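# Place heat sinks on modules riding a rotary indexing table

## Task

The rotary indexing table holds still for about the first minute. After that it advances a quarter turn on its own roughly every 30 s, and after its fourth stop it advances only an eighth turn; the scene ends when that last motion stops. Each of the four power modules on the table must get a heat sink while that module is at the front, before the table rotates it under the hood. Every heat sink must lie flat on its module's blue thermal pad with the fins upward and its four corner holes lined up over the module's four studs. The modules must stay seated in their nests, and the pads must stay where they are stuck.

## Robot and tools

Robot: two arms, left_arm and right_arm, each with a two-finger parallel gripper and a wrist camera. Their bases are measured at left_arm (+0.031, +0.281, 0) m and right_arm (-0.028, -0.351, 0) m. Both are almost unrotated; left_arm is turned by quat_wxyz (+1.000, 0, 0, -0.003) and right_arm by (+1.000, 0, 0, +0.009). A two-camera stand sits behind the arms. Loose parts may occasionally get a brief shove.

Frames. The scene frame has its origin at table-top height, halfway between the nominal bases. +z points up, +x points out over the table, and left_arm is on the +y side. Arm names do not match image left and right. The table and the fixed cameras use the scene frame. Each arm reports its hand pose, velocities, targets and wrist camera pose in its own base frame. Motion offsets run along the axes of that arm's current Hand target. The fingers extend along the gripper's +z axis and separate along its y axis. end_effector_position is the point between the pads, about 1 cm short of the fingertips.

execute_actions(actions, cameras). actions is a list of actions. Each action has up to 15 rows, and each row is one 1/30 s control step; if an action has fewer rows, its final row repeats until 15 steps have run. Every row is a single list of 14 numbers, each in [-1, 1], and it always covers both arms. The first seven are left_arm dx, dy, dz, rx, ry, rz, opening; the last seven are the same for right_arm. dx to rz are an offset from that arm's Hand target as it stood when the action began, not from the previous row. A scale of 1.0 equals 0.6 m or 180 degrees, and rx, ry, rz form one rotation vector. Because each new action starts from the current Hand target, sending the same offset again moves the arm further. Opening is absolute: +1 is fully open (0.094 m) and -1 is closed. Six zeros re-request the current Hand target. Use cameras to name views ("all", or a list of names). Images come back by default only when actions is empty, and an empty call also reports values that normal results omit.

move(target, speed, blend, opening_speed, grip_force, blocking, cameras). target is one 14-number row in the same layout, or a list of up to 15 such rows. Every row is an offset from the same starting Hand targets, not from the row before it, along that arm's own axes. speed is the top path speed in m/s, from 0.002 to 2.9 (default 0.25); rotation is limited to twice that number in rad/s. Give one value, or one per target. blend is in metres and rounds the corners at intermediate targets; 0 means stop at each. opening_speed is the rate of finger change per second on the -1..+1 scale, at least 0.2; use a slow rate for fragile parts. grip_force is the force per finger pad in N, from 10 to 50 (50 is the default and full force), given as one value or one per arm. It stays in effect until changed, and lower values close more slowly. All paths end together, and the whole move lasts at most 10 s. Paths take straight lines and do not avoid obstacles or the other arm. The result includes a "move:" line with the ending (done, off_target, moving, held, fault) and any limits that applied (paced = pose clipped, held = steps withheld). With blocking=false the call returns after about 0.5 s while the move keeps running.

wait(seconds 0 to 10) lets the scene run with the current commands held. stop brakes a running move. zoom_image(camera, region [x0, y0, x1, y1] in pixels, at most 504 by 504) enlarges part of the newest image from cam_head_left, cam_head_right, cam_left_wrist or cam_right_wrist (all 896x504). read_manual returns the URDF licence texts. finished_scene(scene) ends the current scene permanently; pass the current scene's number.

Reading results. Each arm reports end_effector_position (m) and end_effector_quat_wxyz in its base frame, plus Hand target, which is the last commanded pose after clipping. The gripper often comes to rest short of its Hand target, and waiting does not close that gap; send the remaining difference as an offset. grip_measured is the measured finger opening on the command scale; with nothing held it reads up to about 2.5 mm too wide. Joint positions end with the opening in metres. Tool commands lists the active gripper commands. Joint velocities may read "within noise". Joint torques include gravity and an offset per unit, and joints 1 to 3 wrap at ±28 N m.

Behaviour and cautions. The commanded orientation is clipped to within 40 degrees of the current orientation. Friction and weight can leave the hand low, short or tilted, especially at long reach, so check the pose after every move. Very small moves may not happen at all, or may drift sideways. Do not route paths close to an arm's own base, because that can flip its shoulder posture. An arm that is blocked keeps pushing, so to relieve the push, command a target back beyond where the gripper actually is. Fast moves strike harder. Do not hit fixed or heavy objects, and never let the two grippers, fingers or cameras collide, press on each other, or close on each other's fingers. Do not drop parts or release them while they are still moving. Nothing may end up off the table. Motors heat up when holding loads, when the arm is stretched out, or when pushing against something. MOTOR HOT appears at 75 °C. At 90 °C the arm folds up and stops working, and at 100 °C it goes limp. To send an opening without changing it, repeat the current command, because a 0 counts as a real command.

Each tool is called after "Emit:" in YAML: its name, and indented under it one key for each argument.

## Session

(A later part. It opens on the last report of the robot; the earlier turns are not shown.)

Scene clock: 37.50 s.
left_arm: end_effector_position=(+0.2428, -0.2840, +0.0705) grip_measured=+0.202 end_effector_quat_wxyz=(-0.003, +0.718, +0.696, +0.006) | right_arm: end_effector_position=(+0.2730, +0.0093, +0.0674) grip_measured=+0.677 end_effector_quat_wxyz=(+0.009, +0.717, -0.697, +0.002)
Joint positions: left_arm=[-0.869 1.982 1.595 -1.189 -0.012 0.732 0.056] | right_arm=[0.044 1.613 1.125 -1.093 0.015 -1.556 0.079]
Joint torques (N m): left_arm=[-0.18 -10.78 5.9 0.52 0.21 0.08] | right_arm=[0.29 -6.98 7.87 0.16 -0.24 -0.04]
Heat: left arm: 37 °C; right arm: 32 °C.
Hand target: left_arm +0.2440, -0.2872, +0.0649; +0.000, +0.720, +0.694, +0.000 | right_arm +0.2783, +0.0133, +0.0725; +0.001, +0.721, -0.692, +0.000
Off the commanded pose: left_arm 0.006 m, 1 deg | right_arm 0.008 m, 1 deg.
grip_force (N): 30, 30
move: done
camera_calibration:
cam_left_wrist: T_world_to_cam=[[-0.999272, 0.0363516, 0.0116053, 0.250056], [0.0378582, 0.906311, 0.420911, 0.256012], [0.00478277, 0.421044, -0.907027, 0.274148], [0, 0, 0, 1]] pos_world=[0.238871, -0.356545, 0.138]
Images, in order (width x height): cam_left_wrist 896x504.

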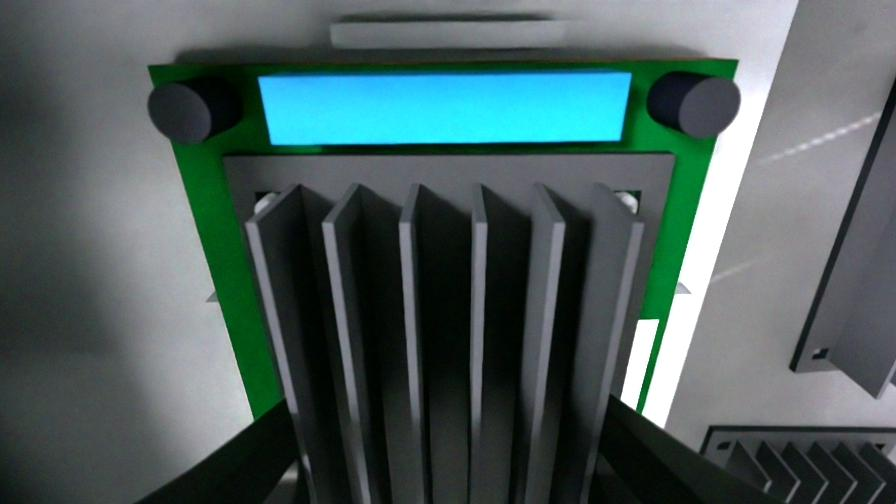

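Emit:
move:
  target:
    - [0,0,0.008,0,0,0,0.05,0.005,0.0067,0.03,0,0,0.007,0.68]
    - [0,0,0.018,0,0,0,0.05,0.005,0.0067,0.0875,0,0,0.007,0.68]
  speed: 0.1
  blend: 0.02
  cameras: ["cam_left_wrist","cam_right_wrist"]

Emit:
zoom_image:
  camera: "cam_left_wrist"
  region: [250, 188, 290, 212]

Emit:
zoom_image:
  camera: "cam_left_wrist"
  region: [610, 186, 650, 210]

Scene clock: 39.33 s.
left_arm: end_effector_position=(+0.2425, -0.2838, +0.0684) grip_measured=+0.202 end_effector_quat_wxyz=(-0.003, +0.718, +0.696, +0.006) | right_arm: end_effector_position=(+0.2747, +0.0061, +0.0251) grip_measured=+0.677 end_effector_quat_wxyz=(+0.004, +0.712, -0.702, +0.006)
Joint positions: left_arm=[-0.869 1.982 1.587 -1.181 -0.012 0.732 0.056] | right_arm=[0.031 1.662 1 -0.906 0.015 -1.554 0.079]
Joint torques (N m): left_arm=[-0.27 -10.07 3.48 0.85 0.19 0.07] | right_arm=[0.38 -6.65 4.48 0.43 -0.2 0.08]
Heat: left arm: 38 °C; right arm: 32 °C.
Hand target: left_arm +0.2440, -0.2872, +0.0541; +0.000, +0.720, +0.694, +0.000 | right_arm +0.2743, +0.0101, +0.0200; +0.001, +0.714, -0.700, +0.000
Off the commanded pose: left_arm 0.015 m, 1 deg | right_arm 0.006 m, 1 deg.
grip_force (N): 30, 30
move: off_target (left_arm); blend cut to 0.0093 m at target 1
camera_calibration:
cam_left_wrist: T_world_to_cam=[[-0.999272, 0.0363516, 0.0116053, 0.24987], [0.0378582, 0.906311, 0.420911, 0.256631], [0.00478277, 0.421044, -0.907027, 0.272118], [0, 0, 0, 1]] pos_world=[0.238671, -0.356245, 0.1359]
cam_right_wrist: T_world_to_cam=[[0.999852, 0.0132102, -0.0110507, -0.273651], [0.0166937, -0.90116, 0.433165, 0.0279207], [-0.00423625, -0.433286, -0.901247, 0.117002], [0, 0, 0, 1]] pos_world=[0.273639, 0.0794712, 0.0903291]
Images, in order (width x height): cam_left_wrist 896x504, cam_right_wrist 896x504.

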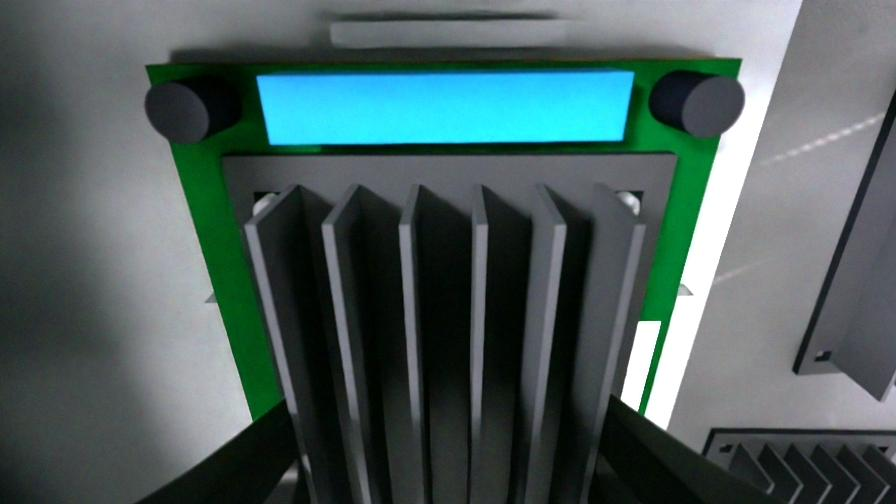

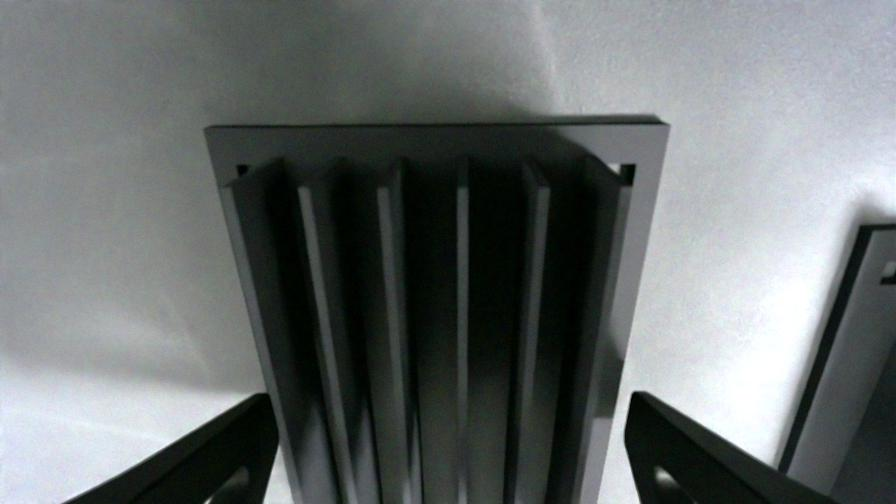

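Scaled by 12.600 from the camera's 896x504 image, which has a finer 1280x720 frame.

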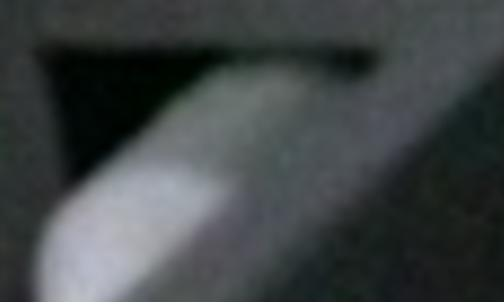

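Scaled by 12.600 from the camera's 896x504 image, which has a finer 1280x720 frame.

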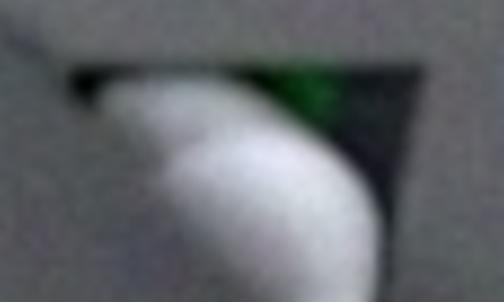

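Emit:
move:
  target:
    - [0,0,-0.018,0,0,0,0.05,0,0,0,0,0,0,0.05]
    - [0,0,-0.018,0,0,0,0.05,0,0,0,0,0,0,0.05]
    - [0,0,-0.018,0,0,0,0.44,0,0,0,0,0,0,0.05]
  speed: 0.08
  grip_force: 30
  cameras: ["cam_left_wrist","cam_right_wrist"]

Scene clock: 42.17 s.
left_arm: end_effector_position=(+0.2426, -0.2838, +0.0677) grip_measured=+0.438 end_effector_quat_wxyz=(-0.003, +0.718, +0.696, +0.006) | right_arm: end_effector_position=(+0.2737, +0.0060, +0.0251) grip_measured=+0.231 end_effector_quat_wxyz=(+0.006, +0.712, -0.702, +0.005)
Joint positions: left_arm=[-0.869 1.984 1.587 -1.18 -0.012 0.732 0.068] | right_arm=[0.031 1.662 1 -0.91 0.015 -1.554 0.058]
Joint torques (N m): left_arm=[-0.23 -10.92 6.82 0.43 0.2 0.07] | right_arm=[0.42 -6.65 4.51 0.47 -0.23 0.06]
Heat: left arm: 38 °C; right arm: 32 °C.
Hand target: left_arm +0.2440, -0.2871, +0.0649; +0.000, +0.720, +0.694, +0.000 | right_arm +0.2743, +0.0101, +0.0200; +0.001, +0.714, -0.700, +0.000
Off the commanded pose: left_arm 0.005 m, 1 deg | right_arm 0.007 m, 1 deg.
grip_force (N): 30, 30
move: done
camera_calibration:
cam_left_wrist: T_world_to_cam=[[-0.999263, 0.0363164, 0.012399, 0.249866], [0.038157, 0.905935, 0.421695, 0.256794], [0.00408176, 0.421857, -0.906653, 0.271975], [0, 0, 0, 1]] pos_world=[0.238773, -0.356448, 0.1352]
cam_right_wrist: T_world_to_cam=[[0.999802, 0.013183, -0.0149001, -0.27259], [0.0183378, -0.90111, 0.433202, 0.0274742], [-0.00771572, -0.43339, -0.901174, 0.117955], [0, 0, 0, 1]] pos_world=[0.272942, 0.0794713, 0.0903343]
Images, in order (width x height): cam_left_wrist 896x504, cam_right_wrist 896x504.

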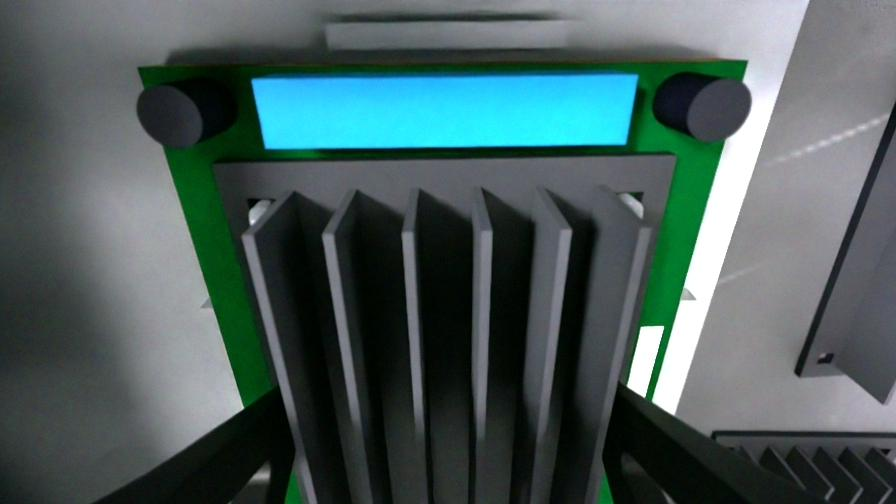

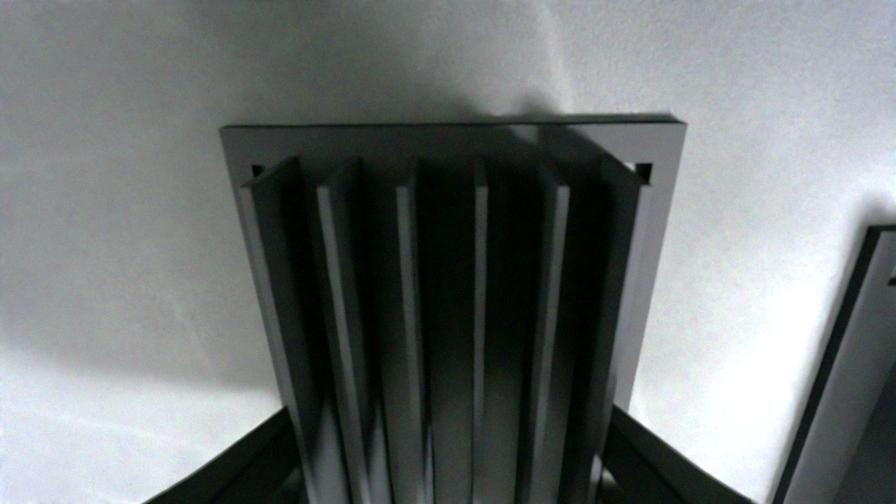

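Emit:
move:
  target:
    - [0,0,-0.15,0,0,0,0.44,0,0,-0.225,0,0,0,0.05]
  speed: 0.15
  cameras: ["cam_left_wrist","cam_right_wrist","cam_head_left"]

Emit:
zoom_image:
  camera: "cam_head_left"
  region: [305, 330, 385, 390]

Scene clock: 44.13 s.
left_arm: end_effector_position=(+0.2434, -0.2848, +0.1521) grip_measured=+0.438 end_effector_quat_wxyz=(+0.001, +0.718, +0.696, +0.006) | right_arm: end_effector_position=(+0.2712, +0.0061, +0.1412) grip_measured=+0.231 end_effector_quat_wxyz=(+0.019, +0.712, -0.702, -0.009)
Joint positions: left_arm=[-0.869 1.984 1.923 -1.508 -0.012 0.732 0.068] | right_arm=[0.031 1.606 1.412 -1.417 0.014 -1.554 0.058]
Joint torques (N m): left_arm=[-0.21 -10.48 9.63 0.11 0.19 0.05] | right_arm=[0.4 -9.81 8.44 0.09 -0.23 0.07]
Heat: left arm: 38 °C; right arm: 32 °C.
Hand target: left_arm +0.2439, -0.2871, +0.1549; +0.000, +0.720, +0.694, +0.000 | right_arm +0.2743, +0.0103, +0.1550; +0.001, +0.714, -0.700, +0.000
Off the commanded pose: left_arm 0.004 m, 1 deg | right_arm 0.015 m, 2 deg.
grip_force (N): 30, 30
move: off_target (right_arm)
camera_calibration:
cam_left_wrist: T_world_to_cam=[[-0.999317, 0.036361, 0.00652214, 0.250634], [0.0357796, 0.908756, 0.415791, 0.224324], [0.00919153, 0.41574, -0.909437, 0.346263], [0, 0, 0, 1]] pos_world=[0.239254, -0.356925, 0.219998]
cam_right_wrist: T_world_to_cam=[[0.998468, 0.0131778, -0.0537352, -0.262508], [0.0351705, -0.900911, 0.432577, -0.0271915], [-0.0427102, -0.433804, -0.899994, 0.231924], [0, 0, 0, 1]] pos_world=[0.272968, 0.0795716, 0.206386]
Images, in order (width x height): cam_head_left 896x504, cam_left_wrist 896x504, cam_right_wrist 896x504.

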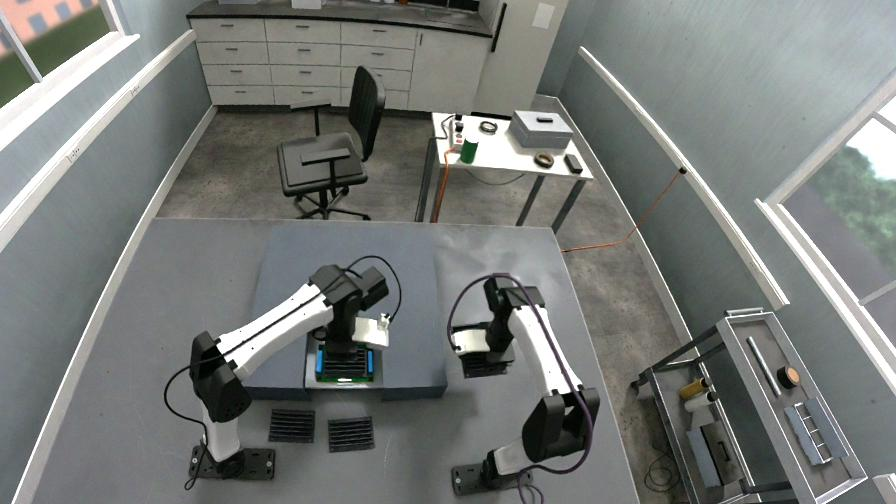

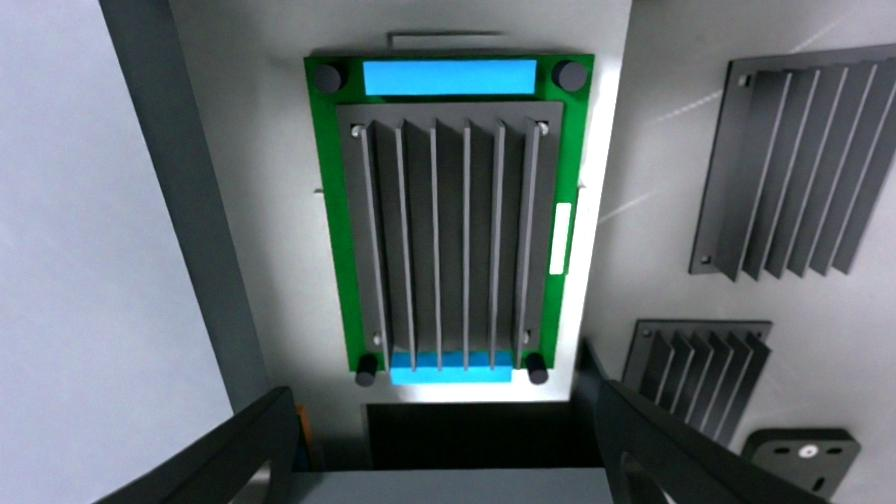

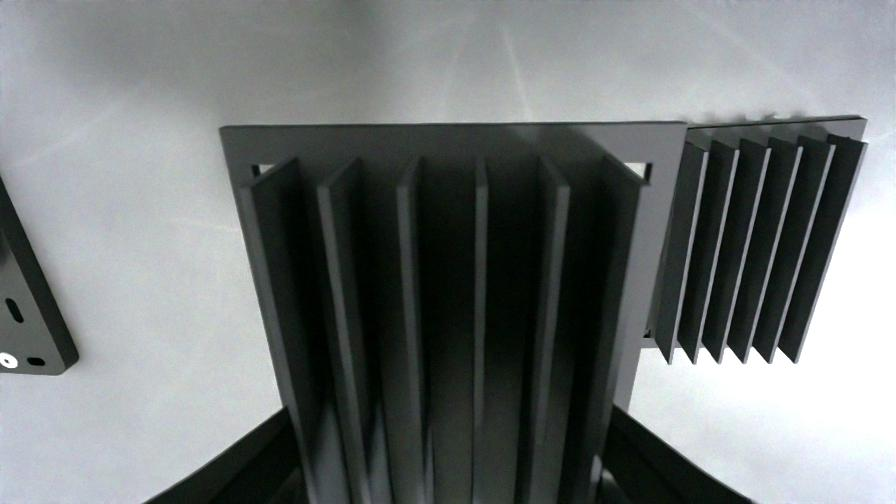

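Scaled by 6.300 from the camera's 896x504 image, which has a finer 1280x720 frame.

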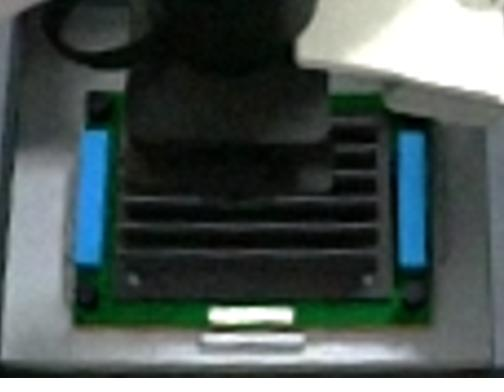

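Emit:
move:
  target:
    - [-0.031,-0.2913,0.0,0,0,-0.023,0.68,-0.0667,-0.06,0,0,0,0.008,0.05]
    - [-0.031,-0.2913,0.0917,0,0,-0.023,0.68,-0.0667,-0.06,0,0,0,0.008,0.05]
  speed: 0.18
  blend: 0.02
  cameras: ["cam_left_wrist","cam_right_wrist"]

Scene clock: 46.83 s.
left_arm: end_effector_position=(+0.0710, -0.2982, +0.0950) grip_measured=+0.677 end_effector_quat_wxyz=(-0.012, +0.696, +0.718, +0.012) | right_arm: end_effector_position=(+0.3050, +0.0462, +0.1487) grip_measured=+0.231 end_effector_quat_wxyz=(+0.009, +0.707, -0.707, +0.002)
Joint positions: left_arm=[-1.341 1.74 1.377 -1.241 -0.006 0.2 0.079] | right_arm=[0.158 1.725 1.574 -1.433 0.014 -1.413 0.058]
Joint torques (N m): left_arm=[-0.72 -12.19 5.27 0.41 0.12 -0.14] | right_arm=[0.32 -7.92 8.87 0.11 -0.22 0.17]
Heat: left arm: 39 °C; right arm: 32 °C.
Hand target: left_arm +0.0688, -0.2995, +0.0998; +0.000, +0.694, +0.720, +0.000 | right_arm +0.3096, +0.0510, +0.1549; +0.001, +0.705, -0.709, +0.000
Off the commanded pose: left_arm 0.006 m, 2 deg | right_arm 0.009 m, 1 deg.
grip_force (N): 30, 30
move: done
camera_calibration:
cam_left_wrist: T_world_to_cam=[[-0.999553, -0.0245671, 0.0170278, 0.0599336], [-0.0145728, 0.897884, 0.43999, 0.264408], [-0.0260983, 0.439545, -0.897841, 0.310014], [0, 0, 0, 1]] pos_world=[0.0718508, -0.372201, 0.160985]
cam_right_wrist: T_world_to_cam=[[0.999686, -0.0013602, -0.0250175, -0.300341], [0.00963164, -0.900929, 0.433859, 0.0120636], [-0.0231291, -0.433964, -0.900633, 0.251707], [0, 0, 0, 1]] pos_world=[0.305953, 0.119692, 0.213948]
Images, in order (width x height): cam_left_wrist 896x504, cam_right_wrist 896x504.

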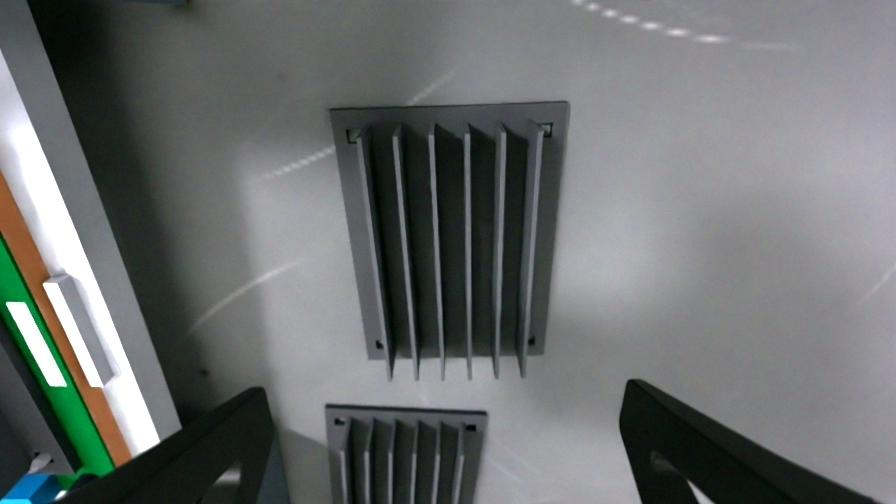

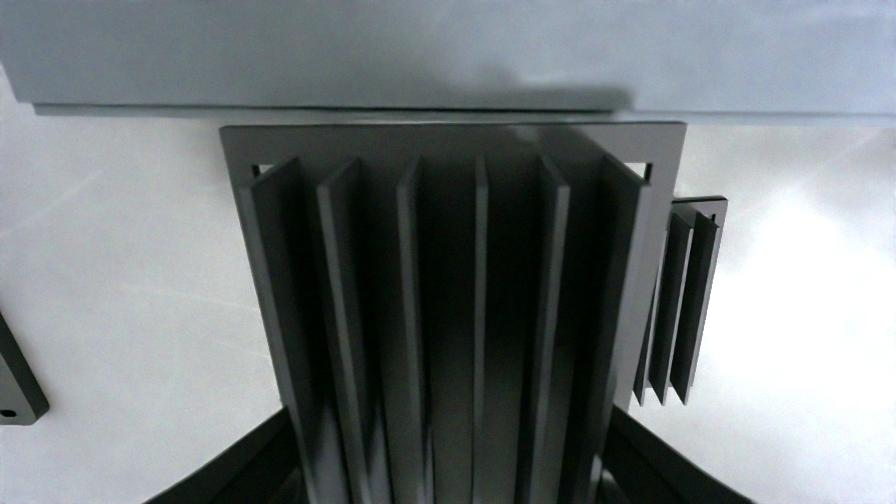

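Emit:
move:
  target:
    - [0.004,-0.0117,0.06,0,0,-0.0074,0.68,0,0,0,0,0,0,0.05]
    - [0.004,-0.0117,0.139,0,0,-0.0074,0.68,0,0,0,0,0,0,0.05]
  speed: 0.1
  blend: 0.02
  cameras: ["cam_left_wrist"]

Scene clock: 51.23 s.
left_arm: end_effector_position=(+0.0645, -0.2971, +0.0229) grip_measured=+0.677 end_effector_quat_wxyz=(+0.004, +0.687, +0.726, +0.001) | right_arm: end_effector_position=(+0.3050, +0.0462, +0.1487) grip_measured=+0.231 end_effector_quat_wxyz=(+0.009, +0.707, -0.707, +0.002)
Joint positions: left_arm=[-1.36 1.767 1.113 -0.91 -0.006 0.155 0.079] | right_arm=[0.158 1.725 1.574 -1.433 0.014 -1.413 0.058]
Joint torques (N m): left_arm=[-0.92 -7.62 5.34 0.43 0.11 -0.16] | right_arm=[0.42 -7.98 8.77 0.13 -0.24 0.19]
Heat: left arm: 39 °C; right arm: 33 °C.
Hand target: left_arm +0.0616, -0.2974, +0.0164; +0.000, +0.686, +0.728, +0.000 | right_arm +0.3096, +0.0510, +0.1549; +0.001, +0.705, -0.709, +0.000
Off the commanded pose: left_arm 0.007 m, 1 deg | right_arm 0.009 m, 1 deg.
grip_force (N): 30, 30
move: done; blend cut to 0.0184 m at target 1
camera_calibration:
cam_left_wrist: T_world_to_cam=[[-0.998762, -0.0488763, 0.00921209, 0.0477071], [-0.0409785, 0.913617, 0.404506, 0.302302], [-0.0281871, 0.403628, -0.914489, 0.234488], [0, 0, 0, 1]] pos_world=[0.0666455, -0.368502, 0.0917138]
Images, in order (width x height): cam_left_wrist 896x504.

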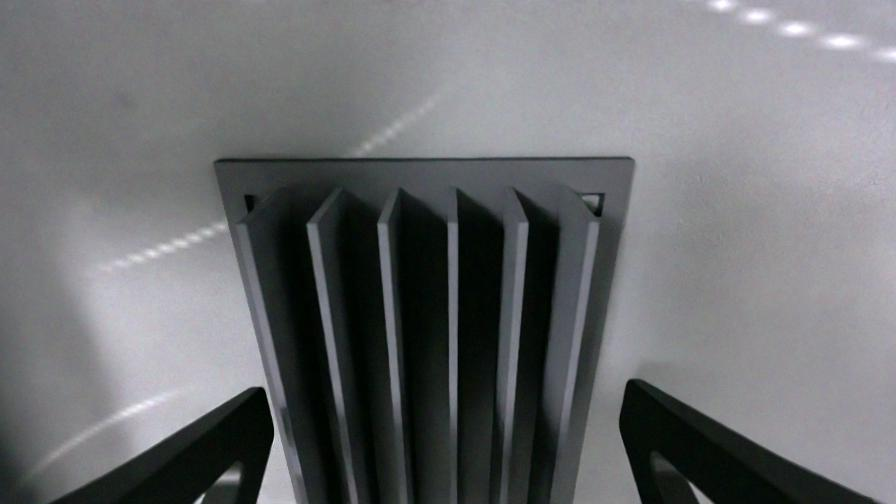

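Emit:
move:
  target:
    - [0,0.004,0.005,0,0,0,0.68,0,0,0,0,0,0,0.05]
    - [0,0.004,0.005,0,0,0,0.05,0,0,0,0,0,0,0.05]
  speed: 0.1
  cameras: ["cam_left_wrist"]

Scene clock: 53.63 s.
left_arm: end_effector_position=(+0.0657, -0.3002, +0.0229) grip_measured=+0.198 end_effector_quat_wxyz=(+0.010, +0.687, +0.727, -0.003) | right_arm: end_effector_position=(+0.3050, +0.0462, +0.1487) grip_measured=+0.231 end_effector_quat_wxyz=(+0.009, +0.707, -0.707, +0.002)
Joint positions: left_arm=[-1.36 1.767 1.113 -0.897 -0.007 0.155 0.056] | right_arm=[0.158 1.725 1.574 -1.433 0.014 -1.413 0.058]
Joint torques (N m): left_arm=[-0.29 -7.05 4.85 0.52 0.12 -0.07] | right_arm=[0.35 -7.97 8.84 0.13 -0.21 0.19]
Heat: left arm: 39 °C; right arm: 33 °C.
Hand target: left_arm +0.0641, -0.2972, +0.0134; +0.000, +0.685, +0.728, +0.000 | right_arm +0.3096, +0.0510, +0.1549; +0.001, +0.705, -0.709, +0.000
Off the commanded pose: left_arm 0.010 m, 1 deg | right_arm 0.009 m, 1 deg.
grip_force (N): 30, 30
move: done
camera_calibration:
cam_left_wrist: T_world_to_cam=[[-0.998732, -0.0500025, 0.00592333, 0.0483595], [-0.043665, 0.91866, 0.392628, 0.307147], [-0.0250739, 0.391872, -0.919678, 0.232257], [0, 0, 0, 1]] pos_world=[0.0675333, -0.37076, 0.092721]
Images, in order (width x height): cam_left_wrist 896x504.

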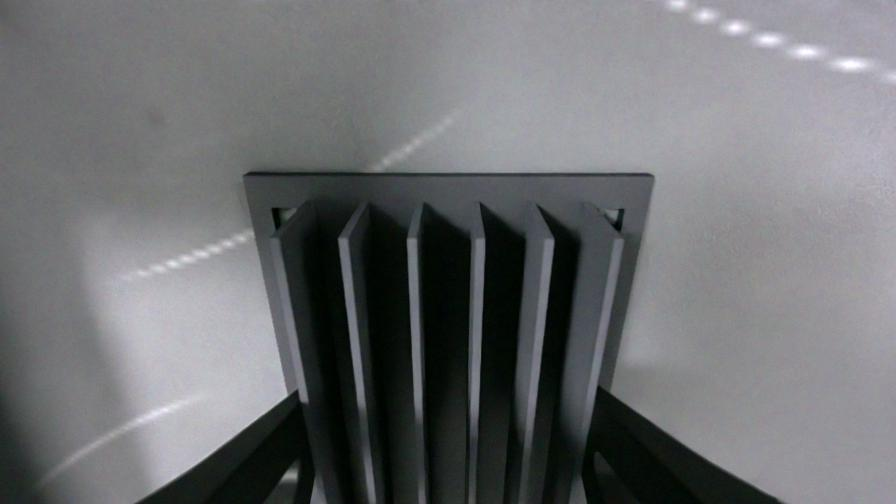

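Emit:
move:
  target:
    - [0,0,-0.24,0,0,0,0.05,0,0,-0.01,0,0,0,0.05]
    - [0.2,0.01,-0.24,0,0,0.024,0.05,-0.15,0.001,-0.012,0,0,0,0.05]
    - [0.2,0.01,-0.24,0,0,0.024,0.05,-0.485,0.0077,-0.005,0,0,0,0.05]
  speed: 0.15
  blend: 0.02
  cameras: ["cam_left_wrist","cam_right_wrist"]

Scene clock: 57.83 s.
left_arm: end_effector_position=(+0.0650, -0.1836, +0.1558) grip_measured=+0.197 end_effector_quat_wxyz=(+0.003, +0.711, +0.703, +0.003) | right_arm: end_effector_position=(+0.3040, +0.3380, +0.1526) grip_measured=+0.230 end_effector_quat_wxyz=(-0.051, +0.709, -0.703, +0.003)
Joint positions: left_arm=[-1.237 1.28 1.189 -1.476 -0.007 0.344 0.056] | right_arm=[0.842 2.281 2.388 -1.576 0.01 -0.738 0.058]
Joint torques (N m): left_arm=[0.08 -6.28 5.87 0.13 0.14 0.1] | right_arm=[-0.31 -12.89 8.69 0.47 -0.16 0.17]
Heat: left arm: 39 °C; right arm: 33 °C.
Hand target: left_arm +0.0628, -0.1770, +0.1574; +0.000, +0.712, +0.702, +0.000 | right_arm +0.3067, +0.3420, +0.1575; +0.001, +0.705, -0.709, +0.000
Off the commanded pose: left_arm 0.007 m, 1 deg | right_arm 0.007 m, 6 deg.
joint sent to its limit (right arm) — joint 4 (wrist pitch), lower limit. The joint targets are off in orientation, not in position.
grip_force (N): 30, 30
move: off_target (right_arm)
camera_calibration:
cam_left_wrist: T_world_to_cam=[[-0.999828, 0.0166554, 0.00815478, 0.0646899], [0.0185336, 0.912576, 0.408487, 0.140132], [-0.000638356, 0.408568, -0.912728, 0.309049], [0, 0, 0, 1]] pos_world=[0.0622789, -0.255226, 0.224308]
cam_right_wrist: T_world_to_cam=[[0.998044, 0.00624327, 0.0622025, -0.314247], [-0.0163574, -0.934256, 0.356227, 0.304336], [0.0603371, -0.356548, -0.932327, 0.334985], [0, 0, 0, 1]] pos_world=[0.298398, 0.405728, 0.22345]
Images, in order (width x height): cam_left_wrist 896x504, cam_right_wrist 896x504.

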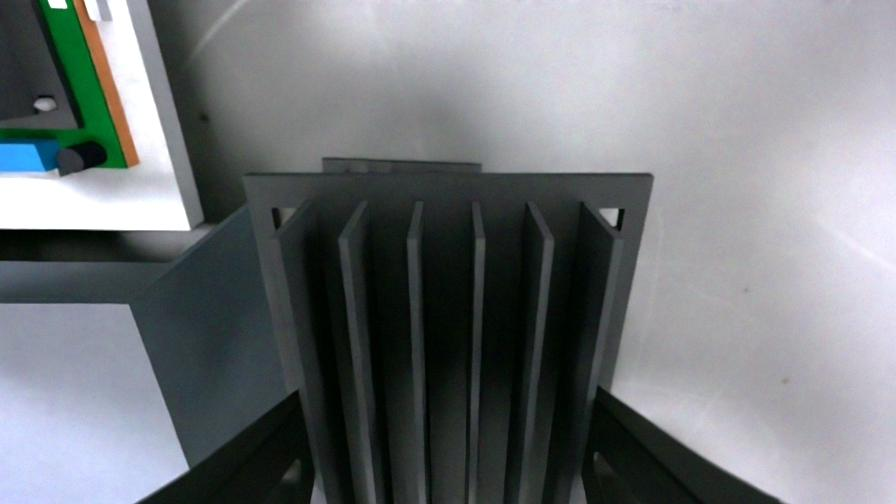

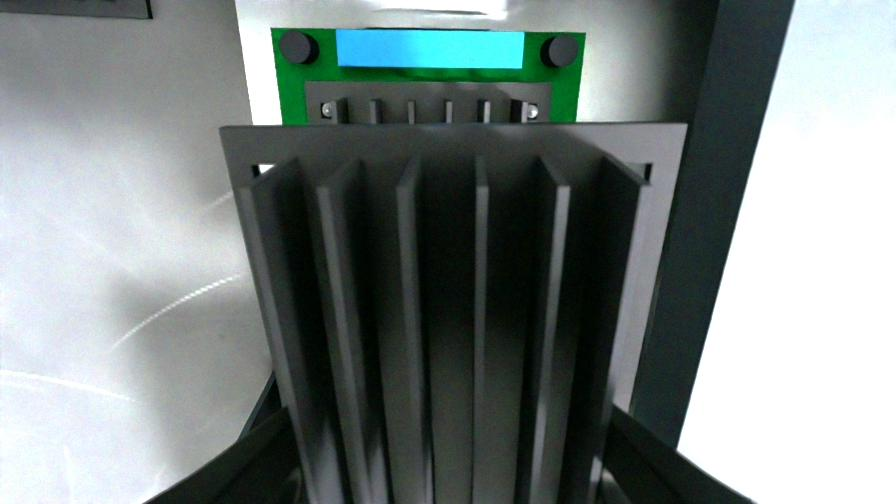

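Emit:
wait:
  seconds: 9.9

Emit:
wait:
  seconds: 7.6

Emit:
execute_actions:
  actions: []
  cameras: ["cam_right_wrist"]

Scene clock: 68.30 s.
left_arm: end_effector_position=(+0.0650, -0.1836, +0.1558) grip_measured=+0.197 end_effector_quat_wxyz=(+0.003, +0.711, +0.703, +0.003) | right_arm: end_effector_position=(+0.3040, +0.3380, +0.1526) grip_measured=+0.230 end_effector_quat_wxyz=(-0.051, +0.709, -0.703, +0.003)
Joint positions: left_arm=[-1.237 1.28 1.189 -1.476 -0.007 0.344 0.056] | right_arm=[0.842 2.281 2.388 -1.576 0.01 -0.738 0.058]
Joint torques (N m): left_arm=[0.1 -6.28 5.85 0.14 0.14 0.11] | right_arm=[-0.17 -12.92 8.73 0.45 -0.13 0.17]
Motor temperatures (°C): left_arm=[26 38 35 25 22 26 27] | right_arm=[26 35 35 24 23 23 23]
Heat: left arm: 38 °C; right arm: 35 °C.
Hand target: left_arm +0.0628, -0.1770, +0.1574; +0.000, +0.712, +0.702, +0.000 | right_arm +0.3067, +0.3420, +0.1575; +0.001, +0.705, -0.709, +0.000
Tool commands: left_gripper/opening=+0.05 right_gripper/opening=+0.05
Off the commanded pose: left_arm 0.007 m, 1 deg | right_arm 0.007 m, 6 deg.
grip_force (N): 30, 30
wait: 9.90 s; at rest from the start

Scene clock: 75.90 s.
left_arm: end_effector_position=(+0.0650, -0.1836, +0.1558) grip_measured=+0.197 end_effector_quat_wxyz=(+0.003, +0.711, +0.703, +0.003) | right_arm: end_effector_position=(+0.3040, +0.3380, +0.1526) grip_measured=+0.230 end_effector_quat_wxyz=(-0.051, +0.709, -0.703, +0.003)
Joint positions: left_arm=[-1.237 1.28 1.189 -1.476 -0.007 0.344 0.056] | right_arm=[0.842 2.281 2.388 -1.576 0.01 -0.738 0.058]
Joint torques (N m): left_arm=[0.1 -6.31 5.87 0.14 0.14 0.1] | right_arm=[-0.27 -12.96 8.73 0.45 -0.16 0.17]
Heat: left arm: 37 °C; right arm: 37 °C.
Hand target: left_arm +0.0628, -0.1770, +0.1574; +0.000, +0.712, +0.702, +0.000 | right_arm +0.3067, +0.3420, +0.1575; +0.001, +0.705, -0.709, +0.000
Tool commands: left_gripper/opening=+0.05 right_gripper/opening=+0.05
Off the commanded pose: left_arm 0.007 m, 1 deg | right_arm 0.007 m, 6 deg.
grip_force (N): 30, 30
wait: 7.60 s; at rest by 0.17 s

Scene clock: 75.90 s.
left_arm: end_effector_position=(+0.0650, -0.1836, +0.1558) grip_measured=+0.197 end_effector_quat_wxyz=(+0.003, +0.711, +0.703, +0.003) | right_arm: end_effector_position=(+0.3040, +0.3380, +0.1526) grip_measured=+0.230 end_effector_quat_wxyz=(-0.051, +0.709, -0.703, +0.003)
Joint positions: left_arm=[-1.237 1.28 1.189 -1.476 -0.007 0.344 0.056] | right_arm=[0.842 2.281 2.388 -1.576 0.01 -0.738 0.058]
Joint velocities: within noise
Joint torques (N m): left_arm=[0.1 -6.31 5.87 0.14 0.14 0.1] | right_arm=[-0.27 -12.96 8.73 0.45 -0.16 0.17]
Motor temperatures (°C): left_arm=[26 37 35 25 22 26 27] | right_arm=[26 37 35 24 23 23 23]
Heat: left arm: 37 °C; right arm: 37 °C.
Hand target: left_arm +0.0628, -0.1770, +0.1574; +0.000, +0.712, +0.702, +0.000 | right_arm +0.3067, +0.3420, +0.1575; +0.001, +0.705, -0.709, +0.000
Tool commands: left_gripper/opening=+0.05 right_gripper/opening=+0.05
Off the commanded pose: left_arm 0.007 m, 1 deg | right_arm 0.007 m, 6 deg.
grip_force (N): 30, 30
camera_calibration:
cam_right_wrist: T_world_to_cam=[[0.99805, 0.00579972, 0.0621529, -0.314057], [-0.0167535, -0.934257, 0.356207, 0.30446], [0.0601327, -0.356554, -0.932338, 0.335052], [0, 0, 0, 1]] pos_world=[0.298398, 0.405729, 0.22345]
Images, in order (width x height): cam_right_wrist 896x504.

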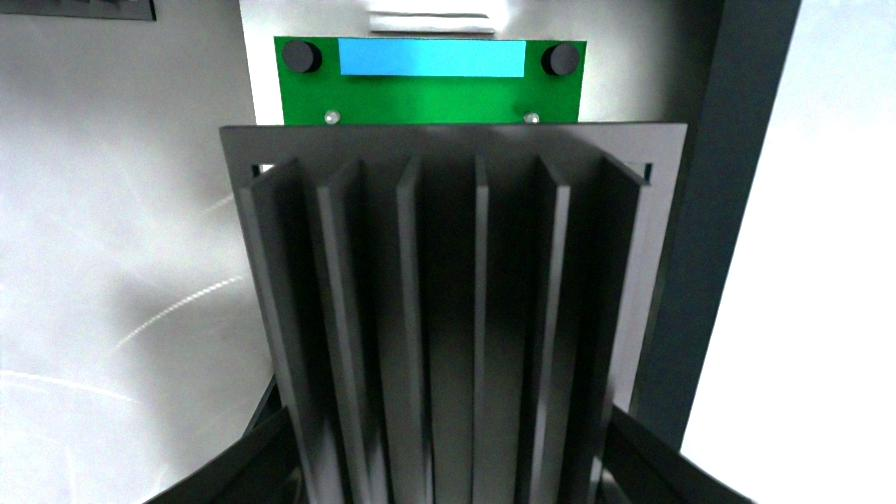

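Emit:
move:
  target: [0,0,0,0,0,0,0.05,0,0.0043,0.055,0,0,0,0.05]
  speed: 0.1
  cameras: ["cam_right_wrist"]

Scene clock: 77.03 s.
left_arm: end_effector_position=(+0.0650, -0.1836, +0.1558) grip_measured=+0.197 end_effector_quat_wxyz=(+0.003, +0.711, +0.703, +0.003) | right_arm: end_effector_position=(+0.3050, +0.3392, +0.1247) grip_measured=+0.230 end_effector_quat_wxyz=(-0.019, +0.708, -0.706, +0.004)
Joint positions: left_arm=[-1.237 1.28 1.189 -1.476 -0.007 0.344 0.056] | right_arm=[0.842 2.345 2.388 -1.576 0.01 -0.733 0.058]
Joint torques (N m): left_arm=[0.1 -6.31 5.86 0.13 0.12 0.1] | right_arm=[0.1 -13.53 7.04 0.32 -0.16 0.18]
Heat: left arm: 37 °C; right arm: 37 °C.
Hand target: left_arm +0.0628, -0.1770, +0.1574; +0.000, +0.712, +0.702, +0.000 | right_arm +0.3041, +0.3420, +0.1245; +0.001, +0.705, -0.709, +0.000
Off the commanded pose: left_arm 0.007 m, 1 deg | right_arm 0.003 m, 2 deg.
joint sent to its limit (right arm) — joint 4 (wrist pitch), lower limit. The joint targets still meet the commanded pose.
grip_force (N): 30, 30
move: done
camera_calibration:
cam_right_wrist: T_world_to_cam=[[0.999818, 0.00279518, 0.0188492, -0.307442], [-0.00499933, -0.916054, 0.401023, 0.300181], [0.0183878, -0.401044, -0.915874, 0.33518], [0, 0, 0, 1]] pos_world=[0.302724, 0.410263, 0.192398]
Images, in order (width x height): cam_right_wrist 896x504.

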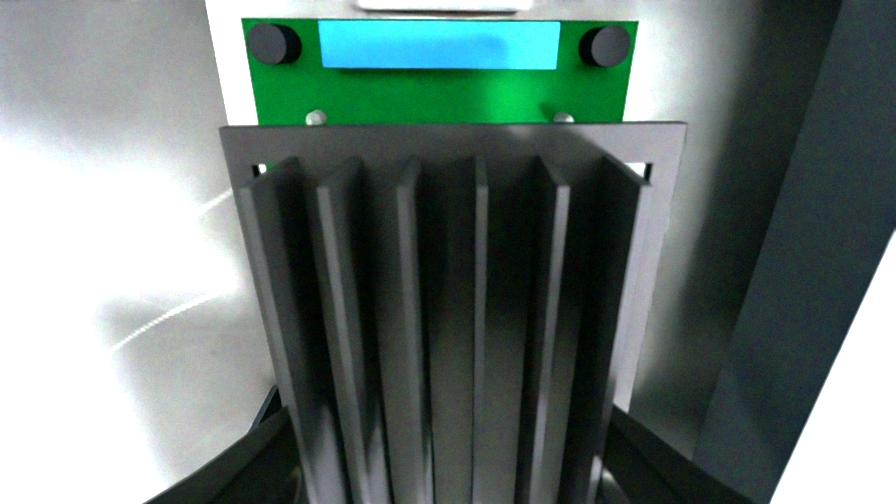

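Emit:
move:
  target:
    - [0,0,0,0,0,0,0.05,-0.0067,0.0045,0,0,0,0.0036,0.05]
    - [0,0,0,0,0,0,0.05,-0.0067,0.0045,0.036,0,0,0.0036,0.05]
  speed: 0.1
  cameras: ["cam_right_wrist"]

Emit:
zoom_image:
  camera: "cam_right_wrist"
  region: [245, 158, 295, 188]

Emit:
zoom_image:
  camera: "cam_right_wrist"
  region: [610, 158, 660, 188]

Scene clock: 78.80 s.
left_arm: end_effector_position=(+0.0650, -0.1836, +0.1558) grip_measured=+0.197 end_effector_quat_wxyz=(+0.003, +0.711, +0.703, +0.003) | right_arm: end_effector_position=(+0.3043, +0.3409, +0.1064) grip_measured=+0.230 end_effector_quat_wxyz=(+0.000, +0.702, -0.712, +0.005)
Joint positions: left_arm=[-1.237 1.28 1.189 -1.476 -0.007 0.344 0.056] | right_arm=[0.846 2.387 2.388 -1.573 0.01 -0.711 0.058]
Joint torques (N m): left_arm=[0.09 -6.27 5.85 0.13 0.13 0.11] | right_arm=[0.57 -14.08 5.72 0.38 -0.15 0.16]
Heat: left arm: 37 °C; right arm: 37 °C.
Hand target: left_arm +0.0628, -0.1770, +0.1574; +0.000, +0.712, +0.702, +0.000 | right_arm +0.3015, +0.3460, +0.1029; +0.001, +0.701, -0.713, +0.000
Off the commanded pose: left_arm 0.007 m, 1 deg | right_arm 0.007 m, 1 deg.
grip_force (N): 30, 30
move: done
camera_calibration:
cam_right_wrist: T_world_to_cam=[[0.999864, -0.0149151, -0.00698235, -0.297628], [-0.0105017, -0.904042, 0.427315, 0.303973], [-0.0126858, -0.427184, -0.904076, 0.33625], [0, 0, 0, 1]] pos_world=[0.305045, 0.414005, 0.172025]
Images, in order (width x height): cam_right_wrist 896x504.

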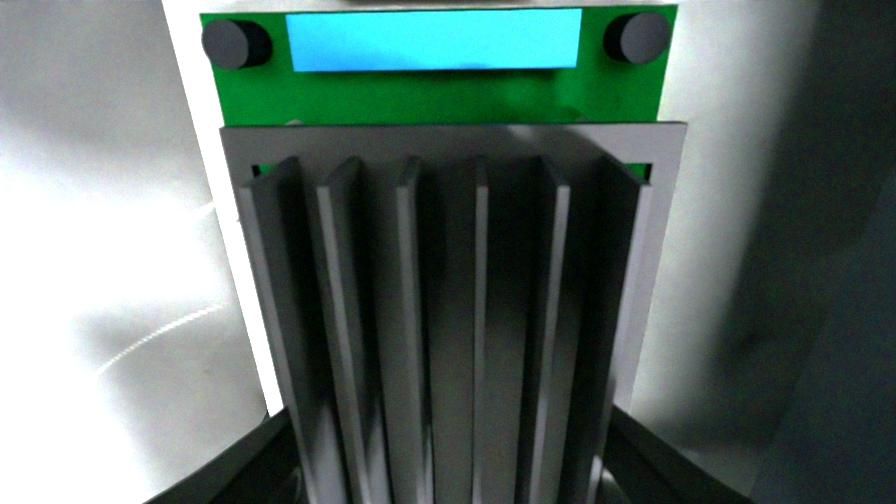

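Scaled by 10.080 from the camera's 896x504 image, which has a finer 1280x720 frame.

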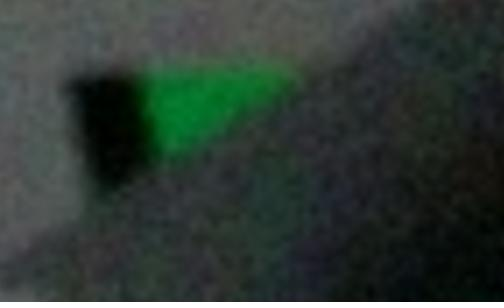

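Scaled by 10.080 from the camera's 896x504 image, which has a finer 1280x720 frame.

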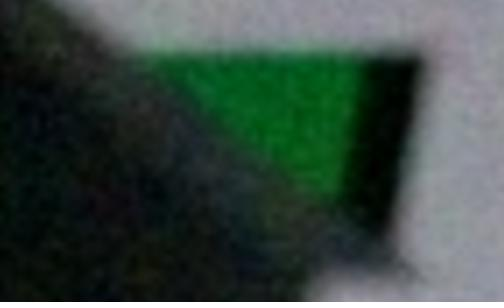

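Emit:
move:
  target:
    - [0,0,0,0,0,0,0.05,-0.0062,0.004,0.0,0,0,-0.002,0.05]
    - [0,0,0,0,0,0,0.05,-0.0062,0.004,0.017,0,0,-0.002,0.05]
  speed: 0.1
  cameras: ["cam_right_wrist"]

Emit:
zoom_image:
  camera: "cam_right_wrist"
  region: [245, 158, 295, 188]

Emit:
zoom_image:
  camera: "cam_right_wrist"
  region: [610, 158, 660, 188]

Scene clock: 80.83 s.
left_arm: end_effector_position=(+0.0650, -0.1836, +0.1558) grip_measured=+0.197 end_effector_quat_wxyz=(+0.003, +0.711, +0.703, +0.003) | right_arm: end_effector_position=(+0.3019, +0.3468, +0.0959) grip_measured=+0.230 end_effector_quat_wxyz=(-0.001, +0.706, -0.709, +0.005)
Joint positions: left_arm=[-1.237 1.28 1.189 -1.476 -0.007 0.344 0.056] | right_arm=[0.858 2.387 2.345 -1.529 0.01 -0.708 0.058]
Joint torques (N m): left_arm=[0.09 -6.3 5.83 0.13 0.13 0.1] | right_arm=[0.39 -14.67 5.05 0.38 -0.15 0.17]
Heat: left arm: 37 °C; right arm: 38 °C.
Hand target: left_arm +0.0628, -0.1770, +0.1574; +0.000, +0.712, +0.702, +0.000 | right_arm +0.2990, +0.3498, +0.0927; +0.001, +0.703, -0.711, +0.000
Off the commanded pose: left_arm 0.007 m, 1 deg | right_arm 0.005 m, 1 deg.
grip_force (N): 30, 30
move: done
camera_calibration:
cam_right_wrist: T_world_to_cam=[[0.999967, -0.00573381, -0.0056841, -0.298606], [-0.00276655, -0.904741, 0.425953, 0.311661], [-0.00758497, -0.425923, -0.904728, 0.327363], [0, 0, 0, 1]] pos_world=[0.301942, 0.419692, 0.161724]
Images, in order (width x height): cam_right_wrist 896x504.

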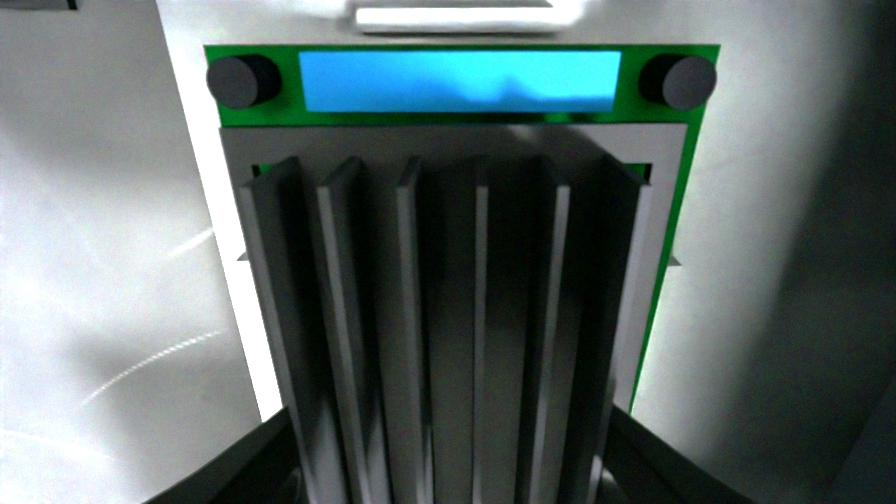

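Scaled by 10.080 from the camera's 896x504 image, which has a finer 1280x720 frame.

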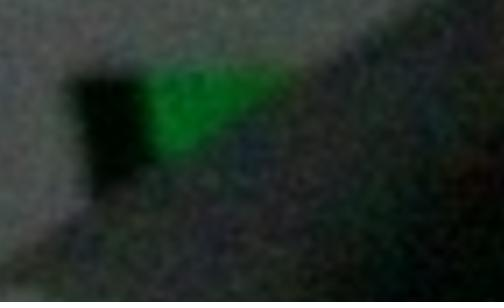

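Scaled by 10.080 from the camera's 896x504 image, which has a finer 1280x720 frame.

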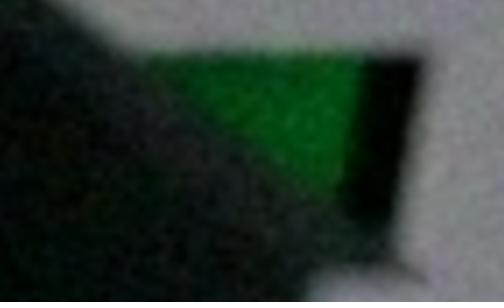

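Emit:
move:
  target: [0,0,0,0,0,0,0.05,0.0100,-0.005,0.0,0,0,0.0017,0.05]
  speed: 0.1
  cameras: ["cam_right_wrist"]

Scene clock: 82.27 s.
left_arm: end_effector_position=(+0.0650, -0.1836, +0.1558) grip_measured=+0.197 end_effector_quat_wxyz=(+0.003, +0.711, +0.703, +0.003) | right_arm: end_effector_position=(+0.2999, +0.3454, +0.0903) grip_measured=+0.230 end_effector_quat_wxyz=(+0.006, +0.706, -0.709, +0.004)
Joint positions: left_arm=[-1.237 1.28 1.189 -1.476 -0.007 0.344 0.056] | right_arm=[0.858 2.387 2.323 -1.519 0.007 -0.708 0.058]
Joint torques (N m): left_arm=[0.1 -6.27 5.86 0.12 0.13 0.1] | right_arm=[-0.64 -16.38 4.34 0.39 -0.13 0.06]
Heat: left arm: 37 °C; right arm: 39 °C.
Hand target: left_arm +0.0628, -0.1770, +0.1574; +0.000, +0.712, +0.702, +0.000 | right_arm +0.3020, +0.3437, +0.0927; +0.001, +0.701, -0.713, +0.000
Off the commanded pose: left_arm 0.007 m, 1 deg | right_arm 0.004 m, 1 deg.
grip_force (N): 30, 30
move: done
camera_calibration:
cam_right_wrist: T_world_to_cam=[[0.99983, -0.00589027, -0.0174964, -0.295409], [0.00226908, -0.90134, 0.433107, 0.309522], [-0.0183214, -0.433073, -0.901173, 0.327088], [0, 0, 0, 1]] pos_world=[0.300649, 0.418897, 0.155538]
Images, in order (width x height): cam_right_wrist 896x504.

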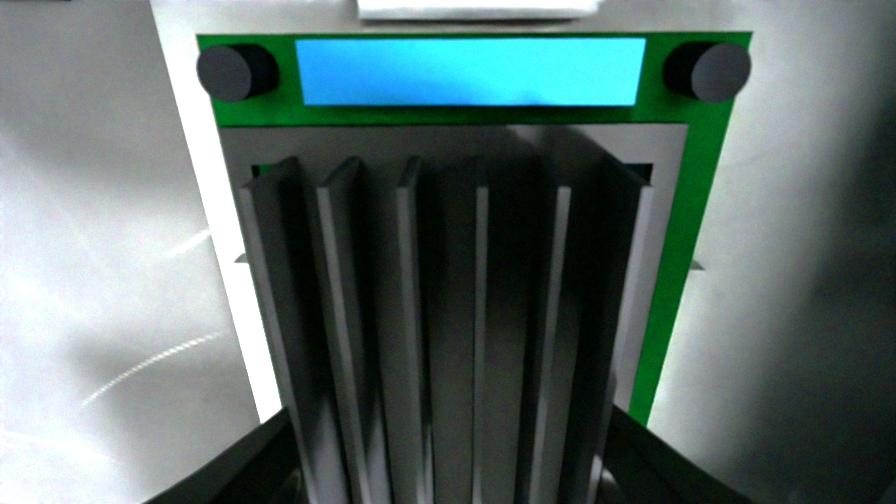

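Emit:
move:
  target:
    - [0,0,0,0,0,0,0.05,0.0045,-0.0083,-0.008,0,0,0,0.05]
  speed: 0.1
  cameras: ["cam_right_wrist"]

Scene clock: 83.50 s.
left_arm: end_effector_position=(+0.0650, -0.1836, +0.1558) grip_measured=+0.197 end_effector_quat_wxyz=(+0.003, +0.711, +0.703, +0.003) | right_arm: end_effector_position=(+0.3037, +0.3418, +0.0903) grip_measured=+0.230 end_effector_quat_wxyz=(+0.007, +0.701, -0.713, +0.002)
Joint positions: left_arm=[-1.237 1.28 1.189 -1.476 -0.007 0.344 0.056] | right_arm=[0.845 2.387 2.323 -1.52 0.002 -0.708 0.058]
Joint torques (N m): left_arm=[0.09 -6.28 5.86 0.13 0.12 0.1] | right_arm=[-0.57 -15.28 7.61 0.16 -0.07 -0.04]
Heat: left arm: 37 °C; right arm: 39 °C.
Hand target: left_arm +0.0628, -0.1770, +0.1574; +0.000, +0.712, +0.702, +0.000 | right_arm +0.3070, +0.3410, +0.0975; +0.001, +0.701, -0.713, +0.000
Off the commanded pose: left_arm 0.007 m, 1 deg | right_arm 0.008 m, 1 deg.
grip_force (N): 30, 30
move: done
camera_calibration:
cam_right_wrist: T_world_to_cam=[[0.999598, -0.0188054, -0.02122, -0.294423], [-0.00782271, -0.90227, 0.431101, 0.309837], [-0.0272532, -0.430762, -0.902054, 0.327544], [0, 0, 0, 1]] pos_world=[0.305655, 0.415113, 0.155644]
Images, in order (width x height): cam_right_wrist 896x504.

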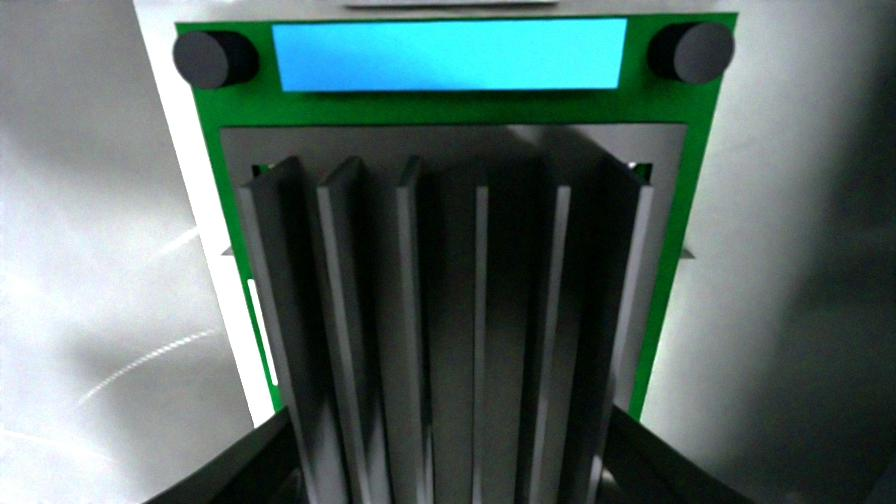

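Emit:
zoom_image:
  camera: "cam_right_wrist"
  region: [245, 158, 295, 188]

Emit:
zoom_image:
  camera: "cam_right_wrist"
  region: [610, 158, 660, 188]

Scaled by 10.080 from the camera's 896x504 image, which has a finer 1280x720 frame.

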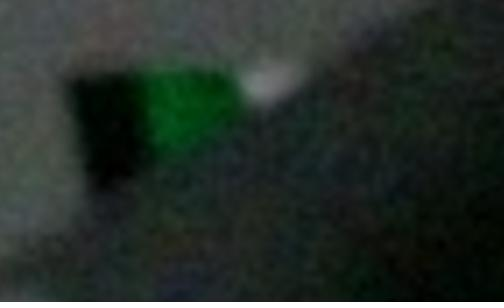

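Scaled by 10.080 from the camera's 896x504 image, which has a finer 1280x720 frame.

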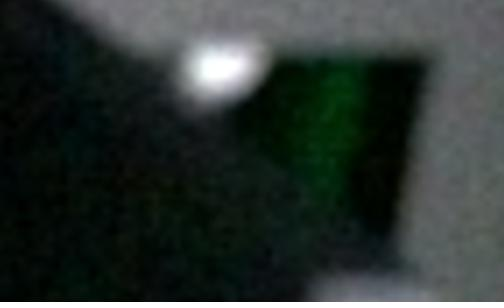

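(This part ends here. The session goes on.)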